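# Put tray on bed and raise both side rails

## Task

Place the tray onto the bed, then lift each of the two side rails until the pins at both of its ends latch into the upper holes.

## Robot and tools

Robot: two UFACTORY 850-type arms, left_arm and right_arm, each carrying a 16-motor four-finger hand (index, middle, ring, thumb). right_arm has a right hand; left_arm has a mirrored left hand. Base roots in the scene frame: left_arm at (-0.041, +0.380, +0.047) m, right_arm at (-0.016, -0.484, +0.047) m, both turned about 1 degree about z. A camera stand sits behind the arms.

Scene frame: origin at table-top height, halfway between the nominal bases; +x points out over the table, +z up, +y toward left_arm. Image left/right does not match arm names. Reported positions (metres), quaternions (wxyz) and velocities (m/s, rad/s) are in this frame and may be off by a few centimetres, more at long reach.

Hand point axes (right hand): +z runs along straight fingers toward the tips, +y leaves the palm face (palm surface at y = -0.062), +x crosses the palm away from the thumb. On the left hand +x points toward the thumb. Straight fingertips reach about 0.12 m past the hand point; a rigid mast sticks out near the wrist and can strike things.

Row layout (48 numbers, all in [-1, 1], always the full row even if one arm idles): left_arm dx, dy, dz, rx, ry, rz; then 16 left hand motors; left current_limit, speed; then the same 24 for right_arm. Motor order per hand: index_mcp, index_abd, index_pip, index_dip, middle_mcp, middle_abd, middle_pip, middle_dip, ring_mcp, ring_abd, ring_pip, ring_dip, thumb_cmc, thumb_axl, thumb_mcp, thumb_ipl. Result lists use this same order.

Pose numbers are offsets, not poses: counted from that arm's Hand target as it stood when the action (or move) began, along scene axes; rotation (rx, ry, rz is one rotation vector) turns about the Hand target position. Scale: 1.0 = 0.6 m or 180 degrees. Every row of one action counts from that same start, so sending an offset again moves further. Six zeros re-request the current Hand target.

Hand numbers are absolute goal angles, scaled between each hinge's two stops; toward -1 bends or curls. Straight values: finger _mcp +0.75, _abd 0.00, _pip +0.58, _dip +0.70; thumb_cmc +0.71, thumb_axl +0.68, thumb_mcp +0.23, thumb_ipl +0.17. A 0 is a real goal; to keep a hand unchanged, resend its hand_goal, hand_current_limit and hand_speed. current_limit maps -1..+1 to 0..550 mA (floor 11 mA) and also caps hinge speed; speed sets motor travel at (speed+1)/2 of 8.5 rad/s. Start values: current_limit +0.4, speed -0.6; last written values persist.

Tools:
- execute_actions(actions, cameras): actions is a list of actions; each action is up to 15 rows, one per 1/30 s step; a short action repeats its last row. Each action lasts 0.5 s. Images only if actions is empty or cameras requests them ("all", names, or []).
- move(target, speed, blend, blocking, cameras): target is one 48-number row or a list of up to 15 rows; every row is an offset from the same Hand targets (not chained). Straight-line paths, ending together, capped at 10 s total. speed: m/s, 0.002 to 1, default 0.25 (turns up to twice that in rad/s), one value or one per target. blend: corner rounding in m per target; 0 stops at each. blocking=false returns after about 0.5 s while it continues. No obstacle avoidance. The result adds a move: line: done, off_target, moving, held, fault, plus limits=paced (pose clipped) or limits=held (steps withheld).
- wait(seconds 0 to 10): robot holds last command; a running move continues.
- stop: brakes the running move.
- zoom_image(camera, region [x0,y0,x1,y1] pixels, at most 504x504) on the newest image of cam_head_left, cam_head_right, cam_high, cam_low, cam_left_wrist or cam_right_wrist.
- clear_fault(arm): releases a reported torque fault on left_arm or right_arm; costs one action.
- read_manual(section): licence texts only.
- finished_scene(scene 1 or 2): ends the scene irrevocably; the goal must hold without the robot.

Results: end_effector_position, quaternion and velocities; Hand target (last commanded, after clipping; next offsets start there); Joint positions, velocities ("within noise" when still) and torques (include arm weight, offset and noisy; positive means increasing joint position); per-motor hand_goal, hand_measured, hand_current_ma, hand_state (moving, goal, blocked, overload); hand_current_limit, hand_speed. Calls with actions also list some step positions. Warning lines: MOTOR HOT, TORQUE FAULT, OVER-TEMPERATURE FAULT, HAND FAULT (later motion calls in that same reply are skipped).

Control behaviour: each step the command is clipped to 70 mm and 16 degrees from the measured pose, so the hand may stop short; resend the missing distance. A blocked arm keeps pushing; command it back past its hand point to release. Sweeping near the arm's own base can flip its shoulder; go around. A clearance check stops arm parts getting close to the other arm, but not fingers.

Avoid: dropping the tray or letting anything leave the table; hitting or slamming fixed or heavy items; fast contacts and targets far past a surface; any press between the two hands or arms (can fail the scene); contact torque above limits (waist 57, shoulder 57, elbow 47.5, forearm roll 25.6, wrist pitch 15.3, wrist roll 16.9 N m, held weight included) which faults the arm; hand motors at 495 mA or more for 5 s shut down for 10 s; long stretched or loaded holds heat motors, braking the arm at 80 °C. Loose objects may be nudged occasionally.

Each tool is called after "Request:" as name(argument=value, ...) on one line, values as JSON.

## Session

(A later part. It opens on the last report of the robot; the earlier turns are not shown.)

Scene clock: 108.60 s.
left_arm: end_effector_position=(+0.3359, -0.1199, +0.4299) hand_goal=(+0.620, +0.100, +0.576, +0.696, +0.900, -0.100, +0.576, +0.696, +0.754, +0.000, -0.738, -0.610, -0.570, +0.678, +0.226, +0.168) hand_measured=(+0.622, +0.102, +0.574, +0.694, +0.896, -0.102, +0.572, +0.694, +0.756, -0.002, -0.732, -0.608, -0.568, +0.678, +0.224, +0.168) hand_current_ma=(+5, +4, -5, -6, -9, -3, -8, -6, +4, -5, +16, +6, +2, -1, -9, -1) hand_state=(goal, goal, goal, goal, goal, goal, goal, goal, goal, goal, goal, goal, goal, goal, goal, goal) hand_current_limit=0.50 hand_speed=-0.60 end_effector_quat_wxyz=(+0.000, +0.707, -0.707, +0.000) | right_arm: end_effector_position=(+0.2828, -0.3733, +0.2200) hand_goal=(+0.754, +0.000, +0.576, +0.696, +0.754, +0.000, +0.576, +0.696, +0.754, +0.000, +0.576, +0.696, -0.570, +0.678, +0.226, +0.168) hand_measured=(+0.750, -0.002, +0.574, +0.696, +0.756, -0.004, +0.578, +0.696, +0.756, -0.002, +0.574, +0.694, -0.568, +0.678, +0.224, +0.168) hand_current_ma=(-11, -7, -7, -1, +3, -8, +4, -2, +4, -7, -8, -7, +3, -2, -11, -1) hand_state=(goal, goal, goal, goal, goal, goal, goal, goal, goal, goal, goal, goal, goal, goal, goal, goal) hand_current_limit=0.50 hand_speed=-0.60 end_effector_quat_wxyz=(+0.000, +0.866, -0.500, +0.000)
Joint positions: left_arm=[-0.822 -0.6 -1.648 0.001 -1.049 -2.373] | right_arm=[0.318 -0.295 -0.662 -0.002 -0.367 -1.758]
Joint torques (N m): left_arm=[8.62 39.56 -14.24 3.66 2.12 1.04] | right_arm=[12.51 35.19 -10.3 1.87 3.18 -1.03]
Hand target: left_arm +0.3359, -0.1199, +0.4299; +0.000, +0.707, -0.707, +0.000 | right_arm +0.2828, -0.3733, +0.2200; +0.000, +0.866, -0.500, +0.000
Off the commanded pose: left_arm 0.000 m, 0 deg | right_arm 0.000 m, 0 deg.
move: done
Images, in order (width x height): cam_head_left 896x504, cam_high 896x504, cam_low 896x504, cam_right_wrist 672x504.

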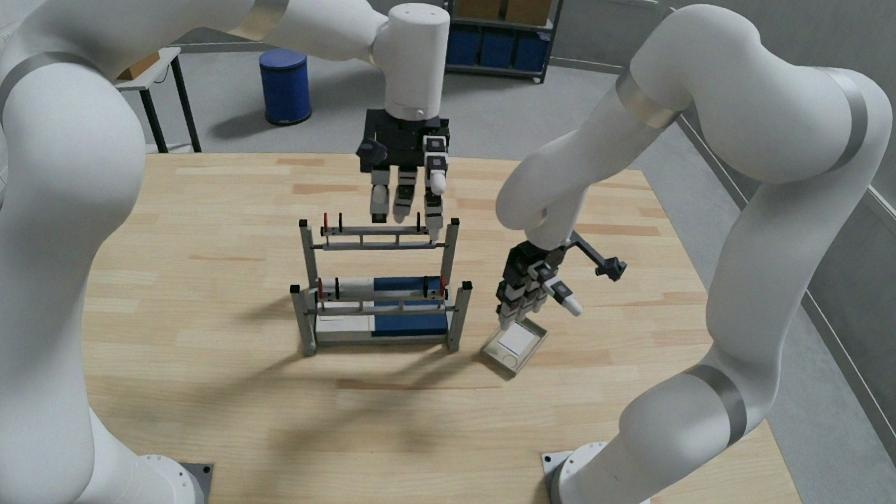

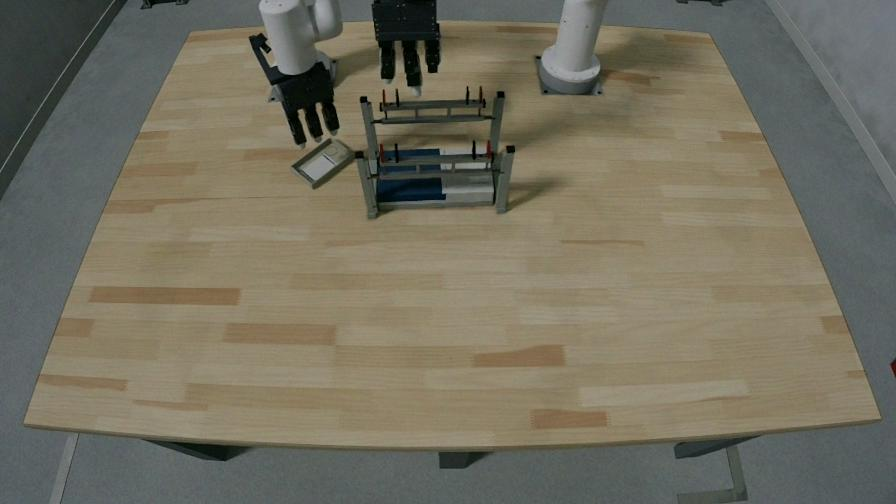

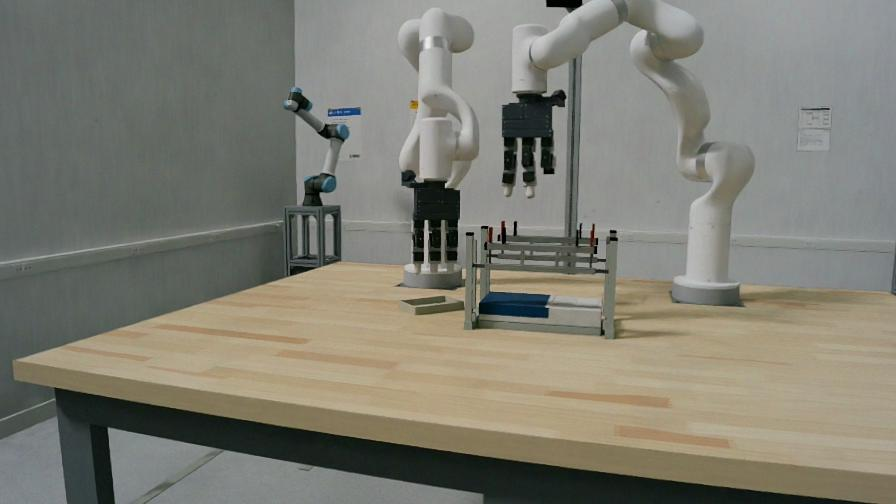

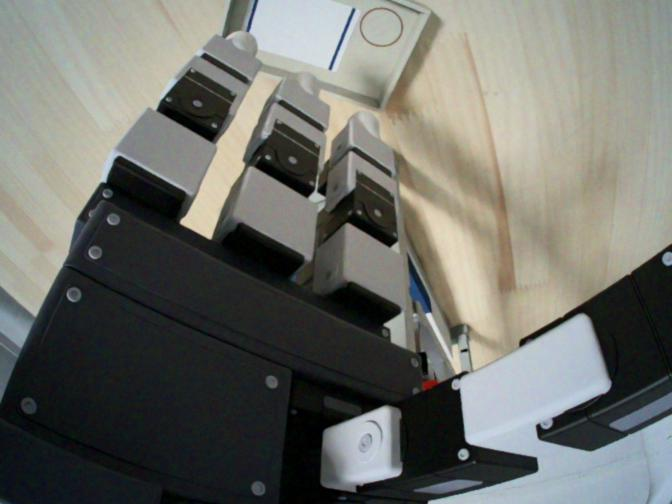

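Request:
zoom_image(camera="cam_right_wrist", region=[200, 0, 460, 130])

Scaled by 1.938 from the camera's 672x504 image, which has a finer 960x720 frame.

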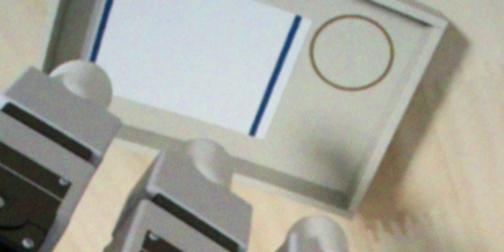

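Request:
move(target=[[0,0,0,0,0,0,0.62,0.1,0.576,0.696,0.9,-0.1,0.576,0.696,0.754,0,-0.738,-0.61,-0.57,0.678,0.226,0.168,0.5,-0.6,-0.0067,-0.015,-0.05,0,0,0,0.754,0,0.576,0.696,0.754,0,0.576,0.696,0.754,0,0.576,0.696,-0.57,0.678,0.226,0.168,0.5,-0.6],[0,0,0,0,0,0,0.62,0.1,0.576,0.696,0.9,-0.1,0.576,0.696,0.754,0,-0.738,-0.61,-0.57,0.678,0.226,0.168,0.5,-0.6,-0.0067,-0.015,-0.1433,0,0,0,0.754,0,0.576,0.696,0.754,0,0.576,0.696,0.754,0,0.576,0.696,-0.57,0.678,0.226,0.168,0.5,-0.6]], speed=[0.1, 0.08], blend=[0.005, 0], cameras=["cam_head_left", "cam_low"])

Request:
zoom_image(camera="cam_head_left", region=[440, 270, 600, 390])

Request:
zoom_image(camera="cam_low", region=[380, 250, 480, 340])

Scene clock: 113.83 s.
left_arm: end_effector_position=(+0.3359, -0.1199, +0.4299) hand_goal=(+0.620, +0.100, +0.576, +0.696, +0.900, -0.100, +0.576, +0.696, +0.754, +0.000, -0.738, -0.610, -0.570, +0.678, +0.226, +0.168) hand_measured=(+0.622, +0.102, +0.574, +0.694, +0.896, -0.102, +0.572, +0.694, +0.756, -0.002, -0.732, -0.608, -0.568, +0.678, +0.224, +0.168) hand_current_ma=(+5, +4, -5, -6, -9, -3, -8, -6, +4, -5, +16, +6, +2, -1, -9, -1) hand_state=(goal, goal, goal, goal, goal, goal, goal, goal, goal, goal, goal, goal, goal, goal, goal, goal) hand_current_limit=0.50 hand_speed=-0.60 end_effector_quat_wxyz=(+0.000, +0.707, -0.707, +0.000) | right_arm: end_effector_position=(+0.2788, -0.3823, +0.1340) hand_goal=(+0.754, +0.000, +0.576, +0.696, +0.754, +0.000, +0.576, +0.696, +0.754, +0.000, +0.576, +0.696, -0.570, +0.678, +0.226, +0.168) hand_measured=(+0.750, -0.002, +0.574, +0.696, +0.754, -0.004, +0.578, +0.696, +0.756, -0.002, +0.574, +0.694, -0.568, +0.678, +0.224, +0.168) hand_current_ma=(-10, -6, -7, -1, +3, -8, +4, -2, +3, -7, -8, -7, +3, -2, -11, -1) hand_state=(goal, goal, goal, goal, goal, goal, goal, goal, goal, goal, goal, goal, goal, goal, goal, goal) hand_current_limit=0.50 hand_speed=-0.60 end_effector_quat_wxyz=(+0.000, +0.866, -0.500, +0.000)
Joint positions: left_arm=[-0.822 -0.6 -1.648 0.001 -1.049 -2.373] | right_arm=[0.3 -0.501 -0.652 -0.005 -0.151 -1.773]
Joint torques (N m): left_arm=[9.64 39.74 -14.07 4.36 1.87 0.72] | right_arm=[-8.94 17.14 -27.97 -2.07 3.14 1.26]
Hand target: left_arm +0.3359, -0.1199, +0.4299; +0.000, +0.707, -0.707, +0.000 | right_arm +0.2788, -0.3823, +0.1340; +0.000, +0.866, -0.500, +0.000
Off the commanded pose: left_arm 0.000 m, 0 deg | right_arm 0.000 m, 0 deg.
move: done
Images, in order (width x height): cam_head_left 896x504, cam_low 896x504.

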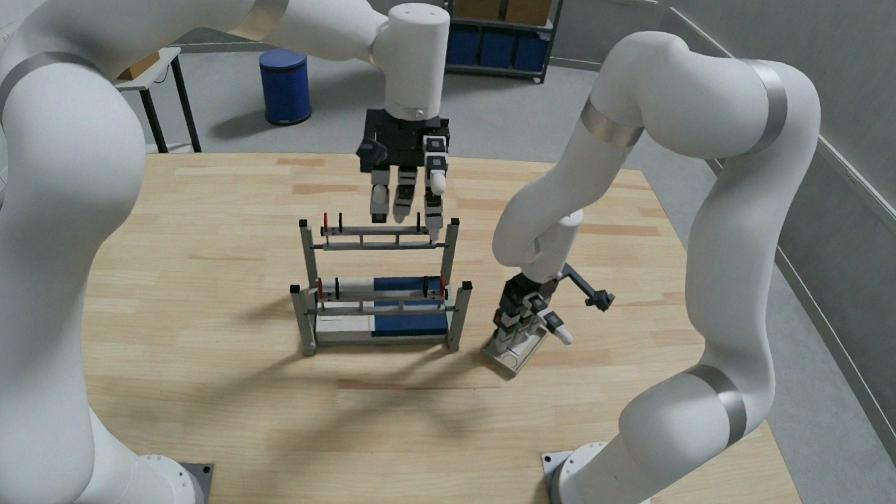

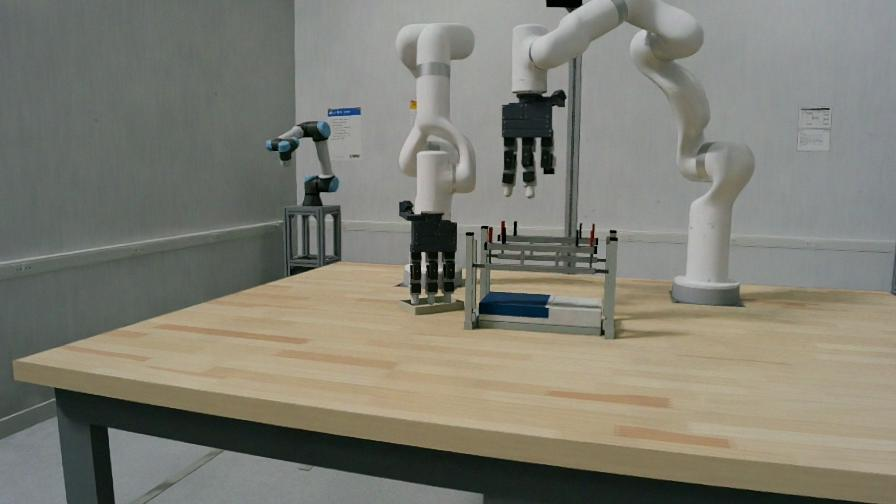

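Scaled by 3.150 from the camera's 896x504 image, which has a finer 1280x720 frame.

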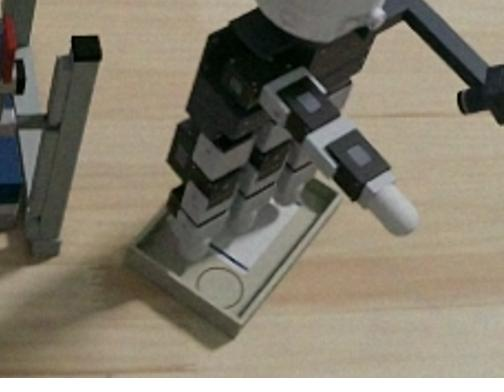

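Scaled by 5.040 from the camera's 896x504 image, which has a finer 1280x720 frame.

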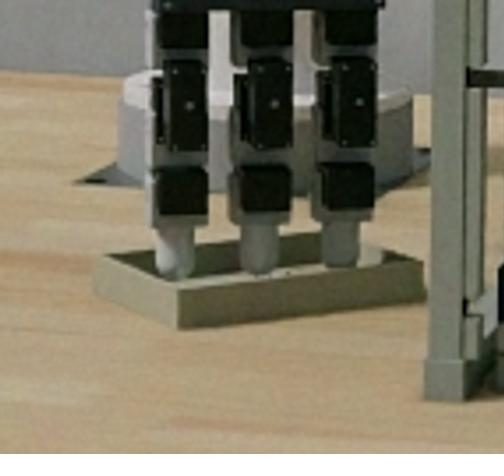

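Request:
move(target=[[0,0,0,0,0,0,0.62,0.1,0.576,0.696,0.9,-0.1,0.576,0.696,0.754,0,-0.738,-0.61,-0.57,0.678,0.226,0.168,0.5,-0.6,-0.0683,-0.04,0,0,0,0,0.754,0,0.576,0.696,0.754,0,0.576,0.696,0.754,0,0.576,0.696,-0.57,0.678,0.226,0.168,0.5,-0.6],[0,0,0,0,0,0,0.62,0.1,0.576,0.696,0.9,-0.1,0.576,0.696,0.754,0,-0.738,-0.61,-0.57,0.678,0.226,0.168,0.5,-0.6,-0.1413,0,0,0,0,-0.1667,0.754,0,0.576,0.696,0.754,0,0.576,0.696,0.754,0,0.576,0.696,-0.57,0.678,0.226,0.168,0.5,-0.6]], speed=[0.06, 0.1], blend=[0.01, 0], cameras=["cam_head_left", "cam_low", "cam_high", "cam_right_wrist"])

Request:
zoom_image(camera="cam_head_left", region=[440, 270, 600, 390])

Request:
zoom_image(camera="cam_high", region=[250, 90, 390, 210])

Scene clock: 120.87 s.
left_arm: end_effector_position=(+0.3359, -0.1199, +0.4299) hand_goal=(+0.620, +0.100, +0.576, +0.696, +0.900, -0.100, +0.576, +0.696, +0.754, +0.000, -0.738, -0.610, -0.570, +0.678, +0.226, +0.168) hand_measured=(+0.622, +0.102, +0.574, +0.694, +0.896, -0.102, +0.572, +0.694, +0.756, -0.002, -0.732, -0.608, -0.568, +0.678, +0.224, +0.168) hand_current_ma=(+5, +4, -5, -6, -9, -3, -8, -6, +4, -5, +16, +6, +2, -1, -9, -1) hand_state=(goal, goal, goal, goal, goal, goal, goal, goal, goal, goal, goal, goal, goal, goal, goal, goal) hand_current_limit=0.50 hand_speed=-0.60 end_effector_quat_wxyz=(+0.000, +0.707, -0.707, +0.000) | right_arm: end_effector_position=(+0.1940, -0.3823, +0.1340) hand_goal=(+0.754, +0.000, +0.576, +0.696, +0.754, +0.000, +0.576, +0.696, +0.754, +0.000, +0.576, +0.696, -0.570, +0.678, +0.226, +0.168) hand_measured=(+0.750, -0.002, +0.574, +0.696, +0.754, -0.004, +0.578, +0.696, +0.764, +0.004, +0.580, +0.696, -0.568, +0.678, +0.224, +0.168) hand_current_ma=(-9, -6, -7, -1, +3, -8, +4, -2, +35, +9, +12, +2, +3, -2, -11, -1) hand_state=(goal, goal, goal, goal, goal, goal, goal, goal, goal, goal, goal, goal, goal, goal, goal, goal) hand_current_limit=0.50 hand_speed=-0.60 end_effector_quat_wxyz=(+0.000, +0.707, -0.707, -0.001)
Joint positions: left_arm=[-0.822 -0.6 -1.648 0.001 -1.049 -2.373] | right_arm=[0.243 -0.369 -0.404 0.04 -0.035 -1.351]
Joint torques (N m): left_arm=[9.07 40.34 -14.07 4.29 1.4 0.48] | right_arm=[10.94 31.12 -2.31 -2.07 2.36 0.97]
Hand target: left_arm +0.3359, -0.1199, +0.4299; +0.000, +0.707, -0.707, +0.000 | right_arm +0.1940, -0.3823, +0.1340; +0.000, +0.707, -0.707, +0.000
Off the commanded pose: left_arm 0.000 m, 0 deg | right_arm 0.000 m, 0 deg.
move: done
Images, in order (width x height): cam_head_left 896x504, cam_high 896x504, cam_low 896x504, cam_right_wrist 672x504.

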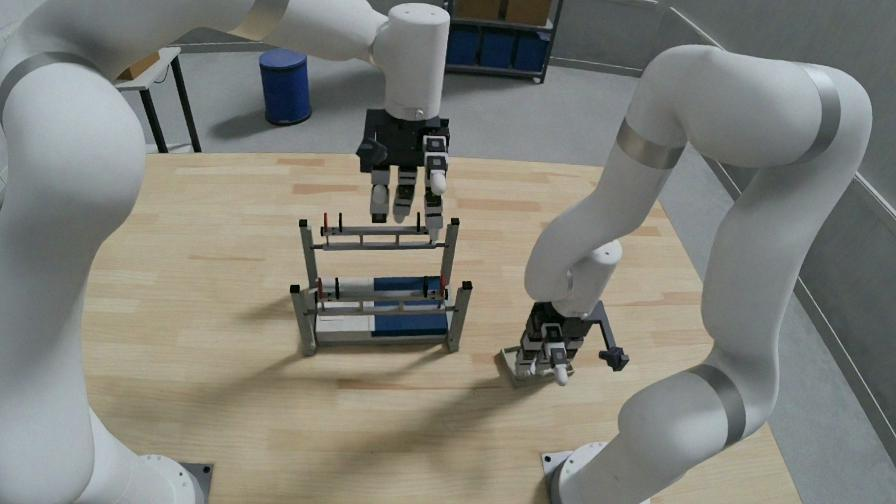

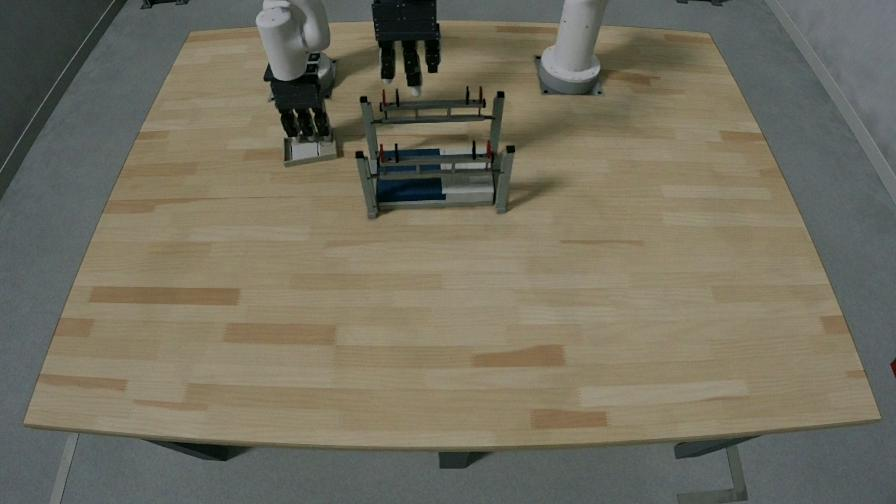

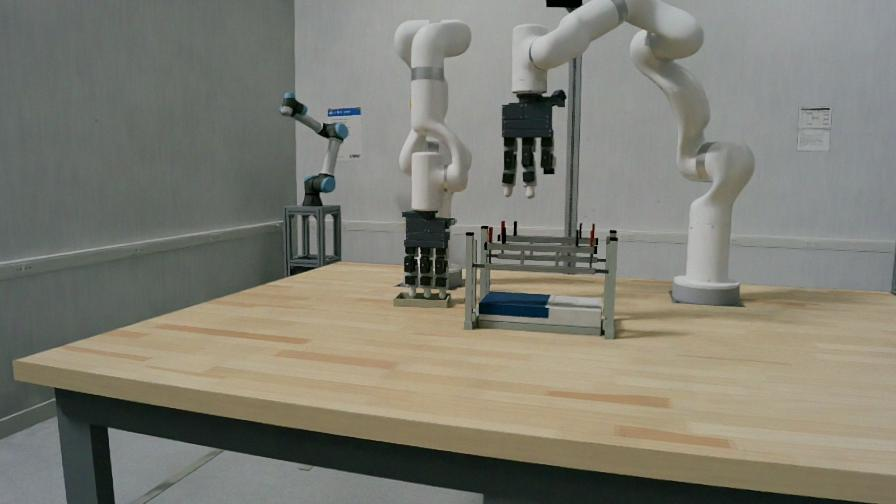

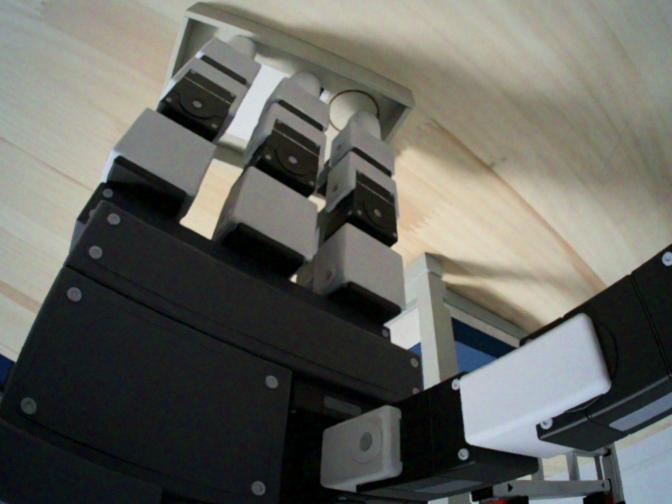

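Scaled by 3.150 from the camera's 896x504 image, which has a finer 1280x720 frame.

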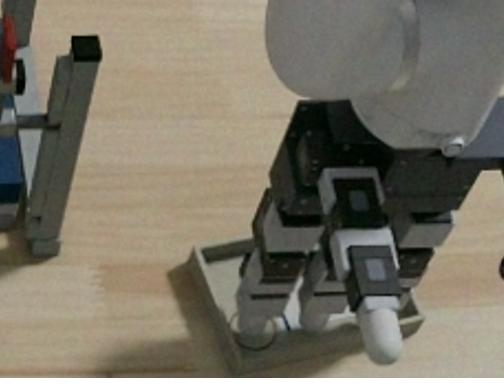

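Scaled by 3.600 from the camera's 896x504 image, which has a finer 1280x720 frame.

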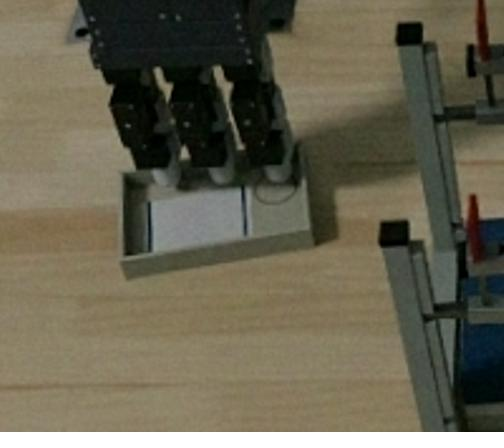

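Request:
move(target=[0,0,0,0,0,0,0.62,0.1,0.576,0.696,0.9,-0.1,0.576,0.696,0.754,0,-0.738,-0.61,-0.57,0.678,0.226,0.168,0.5,-0.6,-0.053,0,0,0,0,0,0.754,0,0.576,0.696,0.754,0,0.576,0.696,0.754,0,0.576,0.696,-0.57,0.678,0.226,0.168,0.5,-0.6], speed=0.05, cameras=["cam_head_left", "cam_high", "cam_right_wrist"])

Request:
zoom_image(camera="cam_high", region=[250, 90, 390, 210])

Scene clock: 123.07 s.
left_arm: end_effector_position=(+0.3359, -0.1199, +0.4299) hand_goal=(+0.620, +0.100, +0.576, +0.696, +0.900, -0.100, +0.576, +0.696, +0.754, +0.000, -0.738, -0.610, -0.570, +0.678, +0.226, +0.168) hand_measured=(+0.622, +0.102, +0.574, +0.694, +0.896, -0.102, +0.572, +0.694, +0.756, -0.002, -0.732, -0.608, -0.568, +0.678, +0.224, +0.168) hand_current_ma=(+5, +4, -5, -6, -9, -3, -8, -6, +4, -5, +16, +6, +2, -1, -9, -1) hand_state=(goal, goal, goal, goal, goal, goal, goal, goal, goal, goal, goal, goal, goal, goal, goal, goal) hand_current_limit=0.50 hand_speed=-0.60 end_effector_quat_wxyz=(+0.000, +0.707, -0.707, +0.000) | right_arm: end_effector_position=(+0.1622, -0.3823, +0.1340) hand_goal=(+0.754, +0.000, +0.576, +0.696, +0.754, +0.000, +0.576, +0.696, +0.754, +0.000, +0.576, +0.696, -0.570, +0.678, +0.226, +0.168) hand_measured=(+0.752, -0.002, +0.574, +0.696, +0.756, -0.004, +0.578, +0.696, +0.764, +0.004, +0.580, +0.698, -0.568, +0.678, +0.224, +0.168) hand_current_ma=(-8, -6, -7, -1, +8, -8, +4, -1, +33, +8, +13, +3, +3, -2, -11, -1) hand_state=(goal, goal, goal, goal, goal, goal, goal, goal, goal, goal, goal, goal, goal, goal, goal, goal) hand_current_limit=0.50 hand_speed=-0.60 end_effector_quat_wxyz=(+0.000, +0.707, -0.707, +0.000)
Joint positions: left_arm=[-0.822 -0.6 -1.648 0.001 -1.049 -2.373] | right_arm=[0.274 -0.327 -0.326 0.052 0 -1.332]
Joint torques (N m): left_arm=[8.49 39.45 -13.96 4.47 1.19 0.4] | right_arm=[11.81 28.94 -0.94 1.68 2.98 1.07]
Hand target: left_arm +0.3359, -0.1199, +0.4299; +0.000, +0.707, -0.707, +0.000 | right_arm +0.1622, -0.3823, +0.1340; +0.000, +0.707, -0.707, +0.000
Off the commanded pose: left_arm 0.000 m, 0 deg | right_arm 0.000 m, 0 deg.
move: done
Images, in order (width x height): cam_head_left 896x504, cam_high 896x504, cam_right_wrist 672x504.

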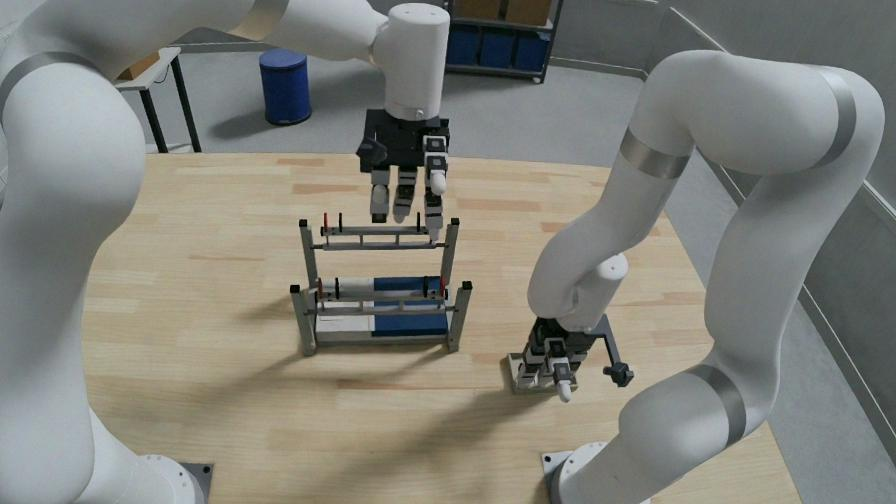

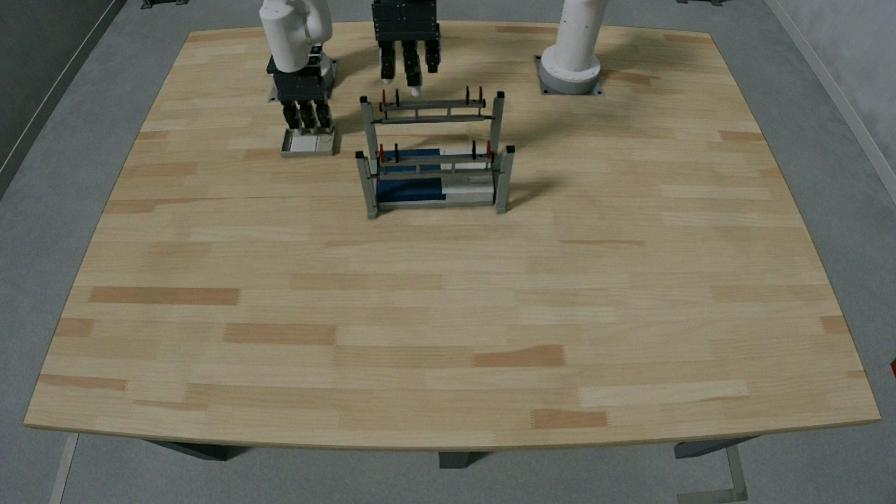

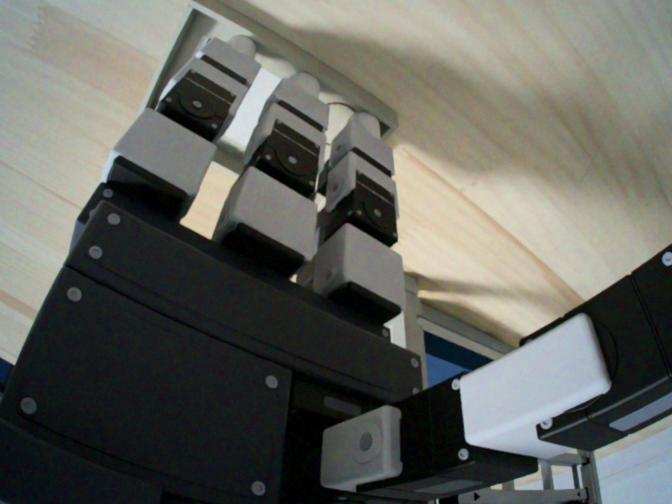

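Scaled by 3.600 from the camera's 896x504 image, which has a finer 1280x720 frame.

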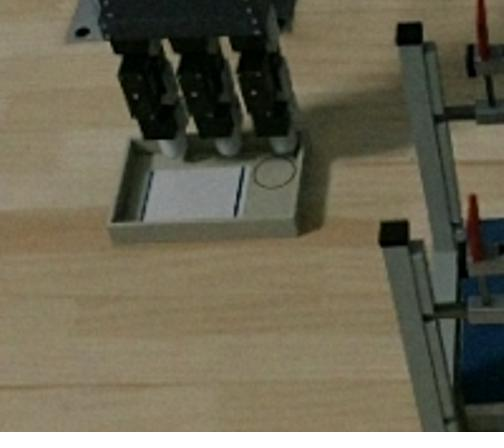

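Request:
zoom_image(camera="cam_right_wrist", region=[130, 0, 430, 190])

Request:
zoom_image(camera="cam_head_left", region=[480, 320, 600, 410])

Scaled by 1.680 from the camera's 672x504 image, which has a finer 960x720 frame.

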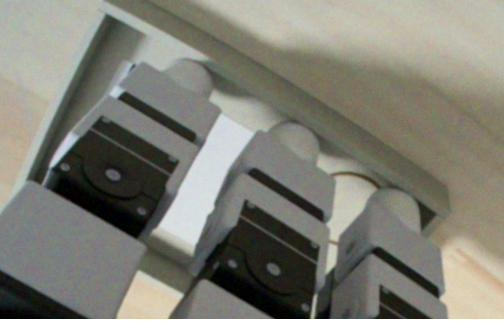

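Scaled by 4.200 from the camera's 896x504 image, which has a finer 1280x720 frame.

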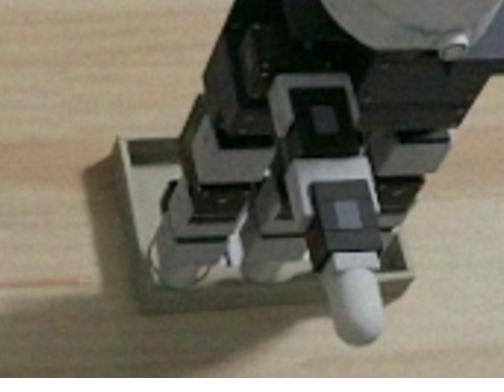

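Request:
move(target=[[-0.2298,-0.3762,0,0,0,0.0117,0.62,0.1,0.576,0.696,0.9,-0.1,0.576,0.696,0.754,0,-0.738,-0.61,-0.57,0.678,0.226,0.168,0.5,-0.6,0,0,0.1167,0,0,0,0.754,0,0.576,0.696,0.754,0,0.576,0.696,0.754,0,0.576,0.696,-0.57,0.678,0.226,0.168,0.5,-0.6],[-0.2298,-0.3762,-0.2998,0,0,0.0117,0.62,0.1,0.576,0.696,0.9,-0.1,0.576,0.696,0.754,0,-0.738,-0.61,-0.57,0.678,0.226,0.168,0.5,-0.6,0.0572,-0.1838,0.11,0,0,0.0117,0.58,0.1,0.576,0.696,0.93,-0.1,0.576,0.696,0.754,0,-0.738,-0.61,-0.57,0.678,0.226,0.168,0.5,-0.6]], speed=[0.25, 0.2], cameras=["all"])

Request:
zoom_image(camera="cam_high", region=[250, 60, 390, 180])

Request:
zoom_image(camera="cam_head_left", region=[470, 280, 610, 400])

Request:
zoom_image(camera="cam_low", region=[370, 210, 490, 330])

Scene clock: 128.47 s.
left_arm: end_effector_position=(+0.2487, -0.2601, +0.4299) hand_goal=(+0.620, +0.100, +0.576, +0.696, +0.900, -0.100, +0.576, +0.696, +0.754, +0.000, -0.738, -0.610, -0.570, +0.678, +0.226, +0.168) hand_measured=(+0.620, +0.102, +0.574, +0.694, +0.896, -0.100, +0.572, +0.694, +0.756, -0.002, -0.732, -0.608, -0.568, +0.678, +0.224, +0.168) hand_current_ma=(+1, +3, -4, -6, -9, -1, -7, -6, +3, -4, +16, +6, +2, -1, -9, -1) hand_state=(goal, goal, goal, goal, goal, goal, goal, goal, goal, goal, goal, goal, goal, goal, goal, goal) hand_current_limit=0.50 hand_speed=-0.60 end_effector_quat_wxyz=(+0.000, +0.715, -0.699, +0.001) | right_arm: end_effector_position=(+0.1622, -0.3823, +0.1898) hand_goal=(+0.754, +0.000, +0.576, +0.696, +0.754, +0.000, +0.576, +0.696, +0.754, +0.000, +0.576, +0.696, -0.570, +0.678, +0.226, +0.168) hand_measured=(+0.752, -0.002, +0.574, +0.696, +0.756, -0.004, +0.578, +0.696, +0.756, +0.004, +0.578, +0.698, -0.568, +0.678, +0.224, +0.168) hand_current_ma=(-8, -6, -7, -1, +4, -8, +4, -1, +4, +7, +6, +3, +3, -2, -11, -1) hand_state=(goal, goal, goal, goal, goal, goal, goal, goal, goal, goal, goal, goal, goal, goal, goal, goal) hand_current_limit=0.50 hand_speed=-0.60 end_effector_quat_wxyz=(+0.000, +0.707, -0.707, +0.000)
Joint positions: left_arm=[-1.045 -0.765 -1.904 0 -1.137 -2.618] | right_arm=[0.275 -0.114 -0.311 -0.003 -0.198 -1.277]
Joint torques (N m): left_arm=[9.09 43.19 -14.29 0.47 2.28 1.07] | right_arm=[11.3 25.34 -6.21 -2.1 -3.53 0.95]
Hand target: left_arm +0.2487, -0.2600, +0.4299; +0.000, +0.715, -0.699, +0.001 (not the last commanded pose) | right_arm +0.1622, -0.3823, +0.1898; +0.000, +0.707, -0.707, +0.000 (not the last commanded pose)
Off the commanded pose: left_arm 0.206 m, 1 deg | right_arm 0.116 m, 2 deg.
move: held (left_arm; a check stopped the path), off_target (right_arm; braked when a check withheld steps of left_arm); path passed 0 of 2 targets; target 2's new numbers were not sent; limits=held
pose unreachable (left arm): on one or more control steps of this call, first in action 0 (counted from 0), this arm could not follow its commanded pose, so it was not sent that pose on those steps. It may still have moved: this result reports where it is.
cause: moving toward the commanded pose would bring a part of the arm too close to another arm (a part of this arm just beyond joint 6 (wrist roll) and a part of the right arm just beyond its joint 4 (forearm roll), along the way the arms are being sent, or toward where that arm still pushes).

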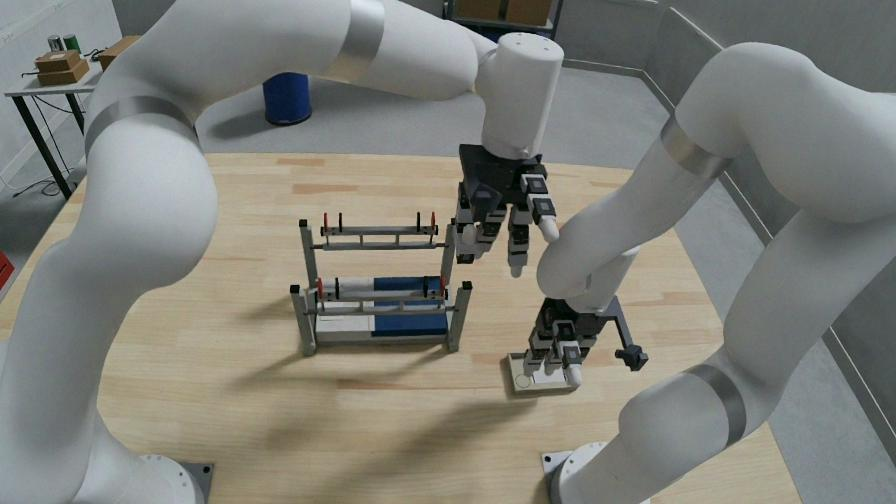

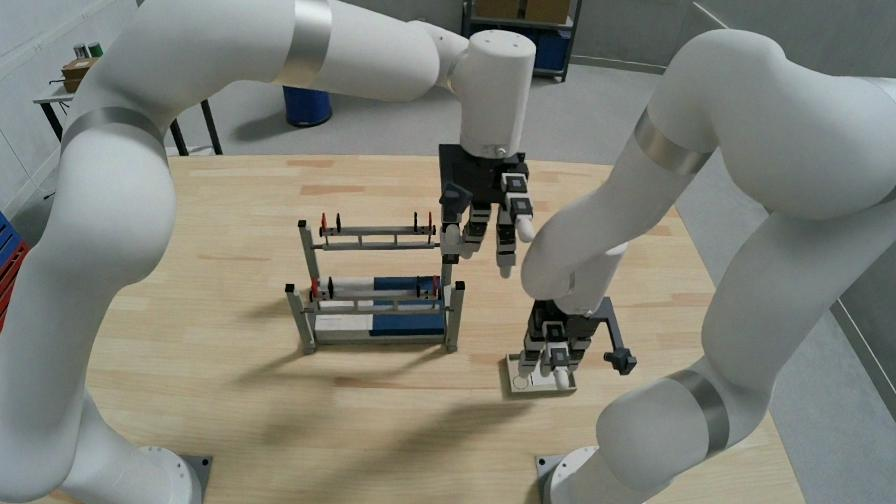

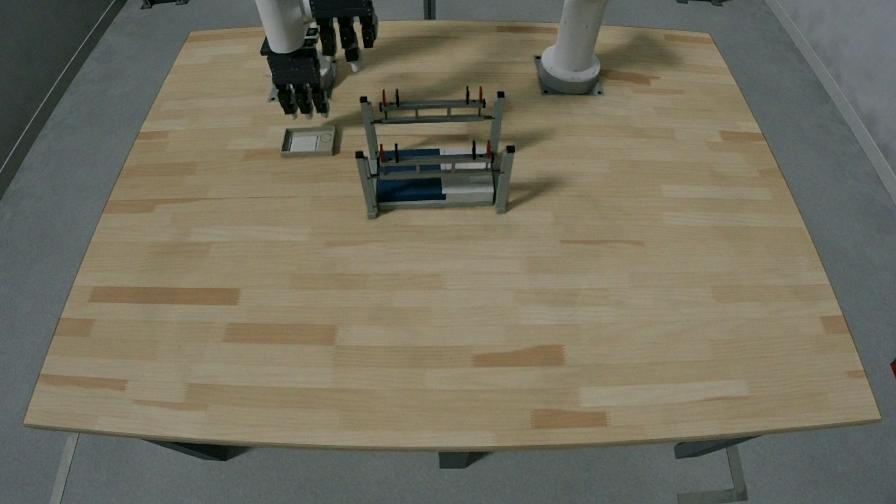

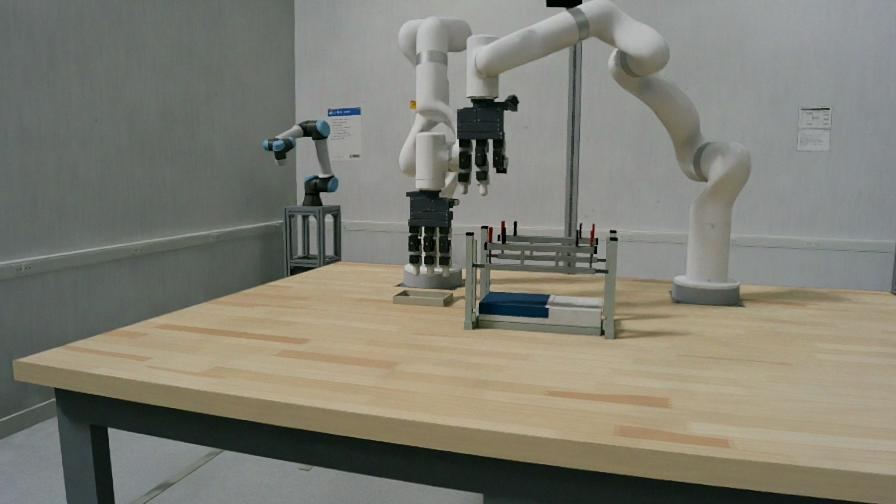

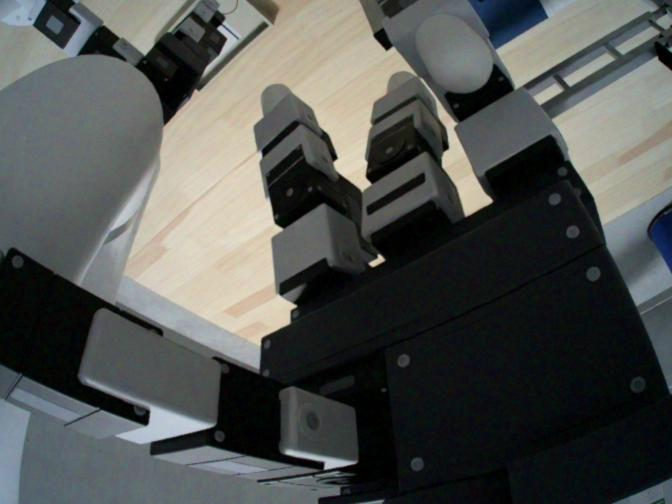

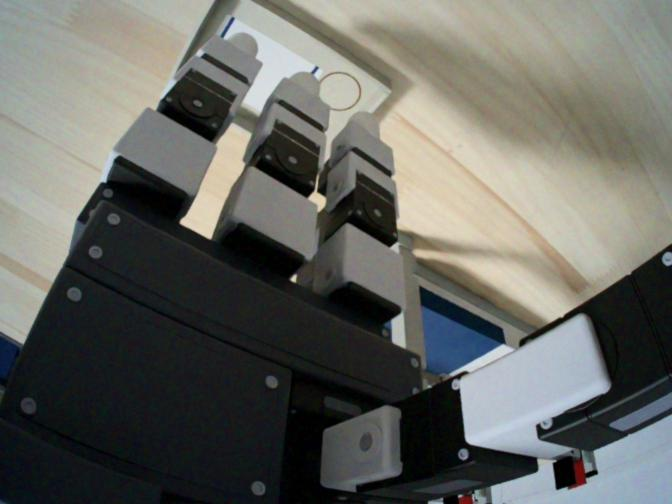

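Scaled by 3.600 from the camera's 896x504 image, which has a finer 1280x720 frame.

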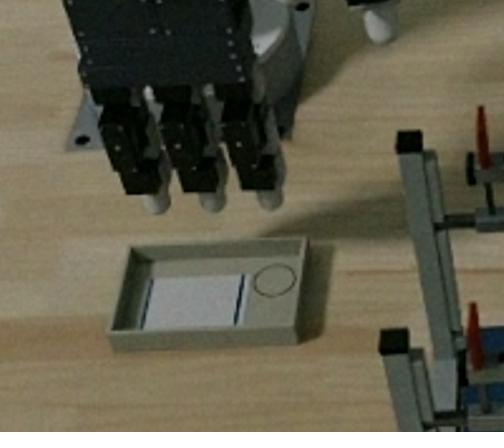

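Scaled by 3.600 from the camera's 896x504 image, which has a finer 1280x720 frame.

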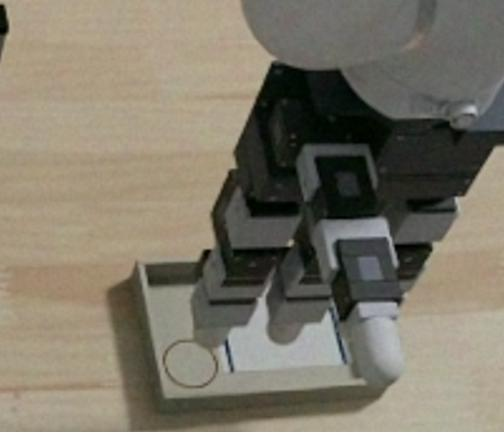

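Scaled by 4.200 from the camera's 896x504 image, which has a finer 1280x720 frame.

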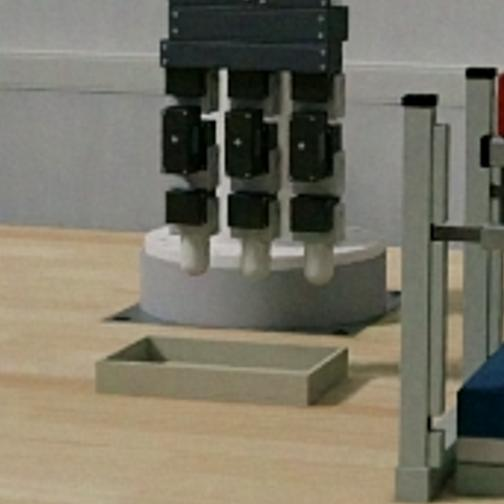

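Request:
move(target=[[0,0.85,0,0,0,-0.0117,0.62,0.1,0.576,0.696,0.9,-0.1,0.576,0.696,0.754,0,-0.738,-0.61,-0.57,0.678,0.226,0.168,0.5,-0.6,0.053,-0.02,0,0,0,0,0.754,0,0.576,0.696,0.754,0,0.576,0.696,0.754,0,0.576,0.696,-0.57,0.678,0.226,0.168,0.5,-0.6],[0,0.85,0,0,0,-0.0117,0.62,0.1,0.576,0.696,0.9,-0.1,0.576,0.696,0.754,0,-0.738,-0.61,-0.57,0.678,0.226,0.168,0.5,-0.6,0.053,-0.02,-0.093,0,0,0,0.754,0,0.576,0.696,0.754,0,0.576,0.696,0.754,0,0.576,0.696,-0.57,0.678,0.226,0.168,0.5,-0.6],[0,0.85,0,0,0,-0.0117,0.62,0.1,0.576,0.696,0.9,-0.1,0.576,0.696,0.754,0,-0.738,-0.61,-0.57,0.678,0.226,0.168,0.5,-0.6,-0.0053,0.5967,-0.093,0,0,0,0.754,0,0.576,0.696,0.754,0,0.576,0.696,0.754,0,0.576,0.696,-0.57,0.678,0.226,0.168,0.5,-0.6]], speed=[0.35, 0.1, 0.12], cameras=["cam_head_left", "cam_high", "cam_low", "cam_right_wrist"])

Scene clock: 137.53 s.
left_arm: end_effector_position=(+0.2487, +0.2500, +0.4299) hand_goal=(+0.620, +0.100, +0.576, +0.696, +0.900, -0.100, +0.576, +0.696, +0.754, +0.000, -0.738, -0.610, -0.570, +0.678, +0.226, +0.168) hand_measured=(+0.620, +0.102, +0.574, +0.694, +0.896, -0.100, +0.572, +0.694, +0.756, -0.002, -0.732, -0.608, -0.570, +0.678, +0.224, +0.168) hand_current_ma=(+1, +3, -4, -6, -9, -1, -7, -6, +3, -4, +16, +6, +1, -1, -9, -1) hand_state=(goal, goal, goal, goal, goal, goal, goal, goal, goal, goal, goal, goal, goal, goal, goal, goal) hand_current_limit=0.50 hand_speed=-0.60 end_effector_quat_wxyz=(+0.000, +0.702, -0.712, +0.001) | right_arm: end_effector_position=(+0.1590, -0.0243, +0.1340) hand_goal=(+0.754, +0.000, +0.576, +0.696, +0.754, +0.000, +0.576, +0.696, +0.754, +0.000, +0.576, +0.696, -0.570, +0.678, +0.226, +0.168) hand_measured=(+0.752, -0.012, +0.574, +0.696, +0.754, -0.002, +0.578, +0.696, +0.756, +0.002, +0.578, +0.698, -0.568, +0.678, +0.224, +0.168) hand_current_ma=(-5, -35, -5, -1, +3, -7, +4, -1, +3, +6, +6, +3, +3, -2, -11, -1) hand_state=(goal, goal, goal, goal, goal, goal, goal, goal, goal, goal, goal, goal, goal, goal, goal, goal) hand_current_limit=0.50 hand_speed=-0.60 end_effector_quat_wxyz=(+0.000, +0.707, -0.707, +0.000)
Joint positions: left_arm=[-0.301 0.093 -0.803 -0.002 -0.895 -1.837] | right_arm=[1.017 -0.665 -0.961 0 -0.297 -0.538]
Joint torques (N m): left_arm=[8.59 20.96 -13.71 -3.79 -2.42 -0.35] | right_arm=[9.65 25.55 -32.64 -1.69 -3.12 1.03]
Hand target: left_arm +0.2487, +0.2500, +0.4299; +0.000, +0.702, -0.712, +0.001 | right_arm +0.1590, -0.0243, +0.1340; +0.000, +0.707, -0.707, +0.000
Off the commanded pose: left_arm 0.000 m, 0 deg | right_arm 0.000 m, 0 deg.
move: done
Images, in order (width x height): cam_head_left 896x504, cam_high 896x504, cam_low 896x504, cam_right_wrist 672x504.

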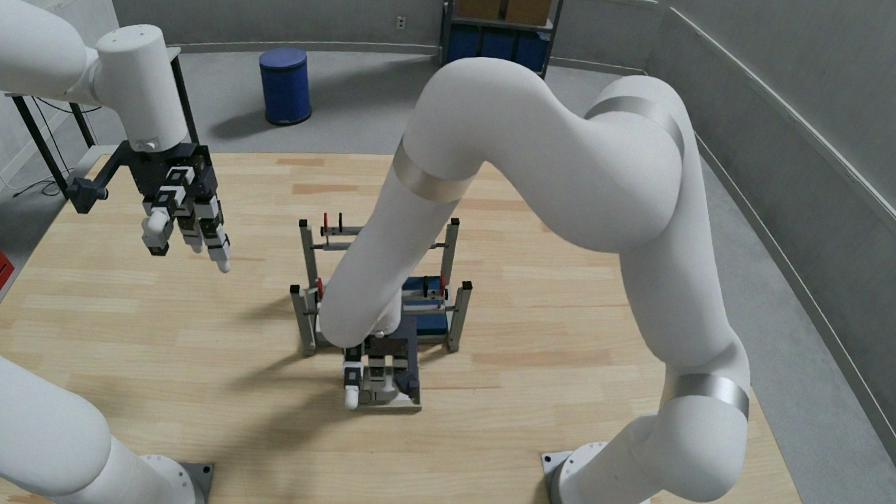

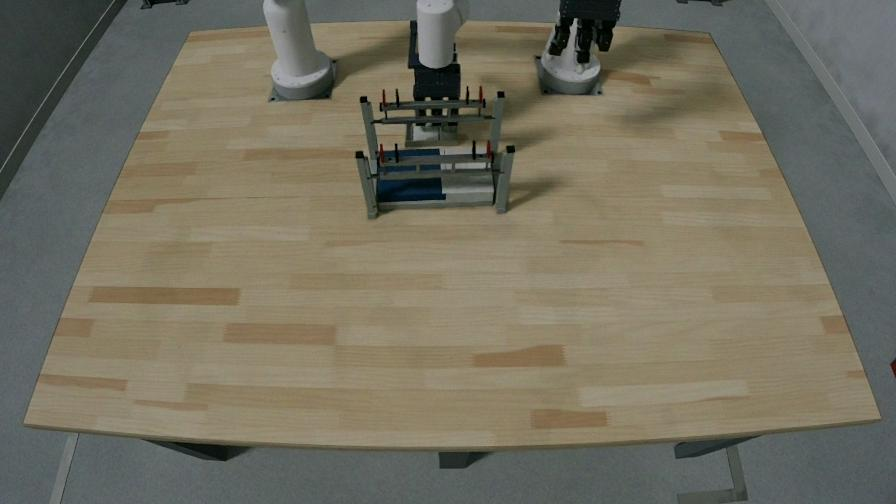

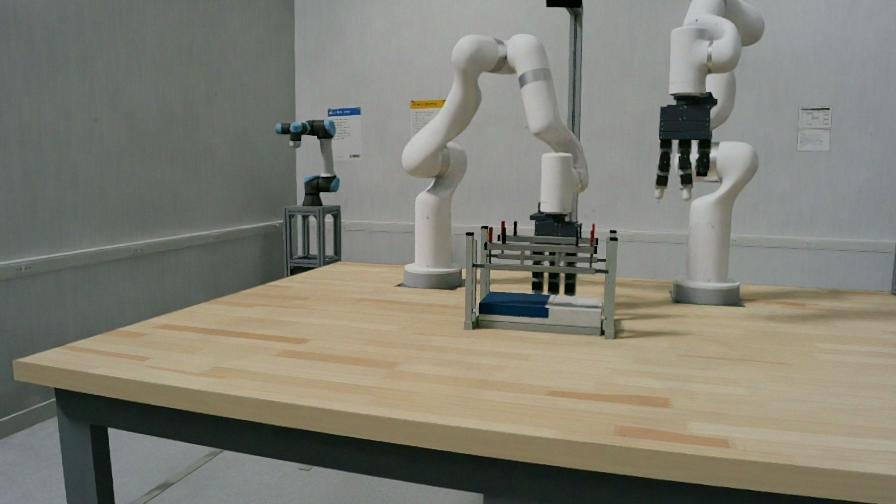

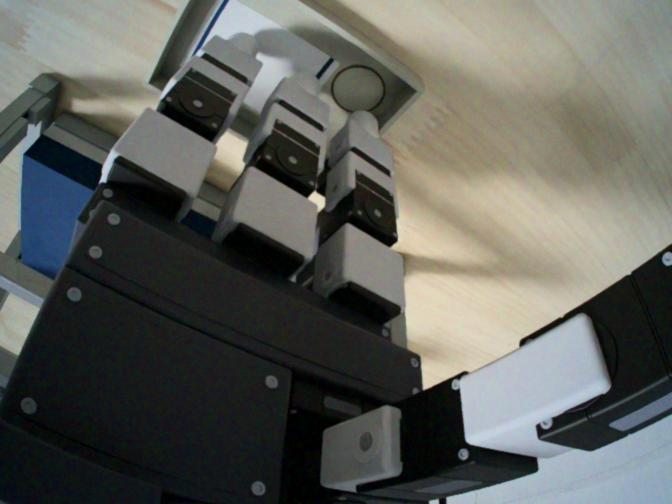

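Request:
zoom_image(camera="cam_right_wrist", region=[130, 0, 450, 190])

Request:
zoom_image(camera="cam_head_left", region=[320, 300, 460, 420])

Scaled by 1.575 from the camera's 672x504 image, which has a finer 960x720 frame.

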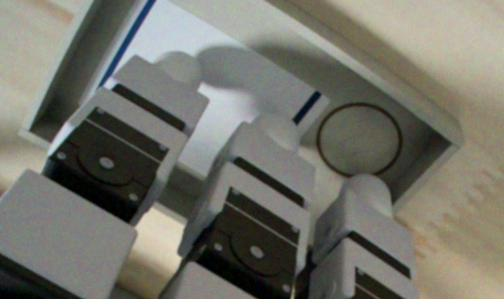

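Scaled by 3.600 from the camera's 896x504 image, which has a finer 1280x720 frame.

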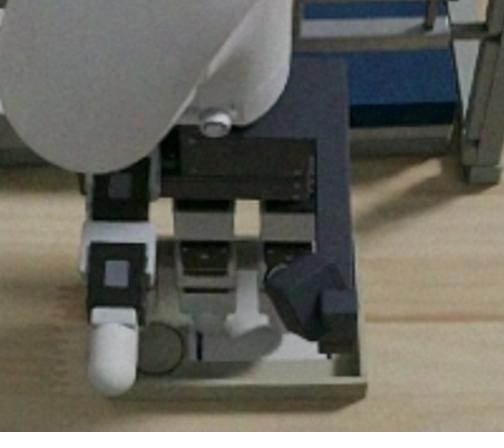

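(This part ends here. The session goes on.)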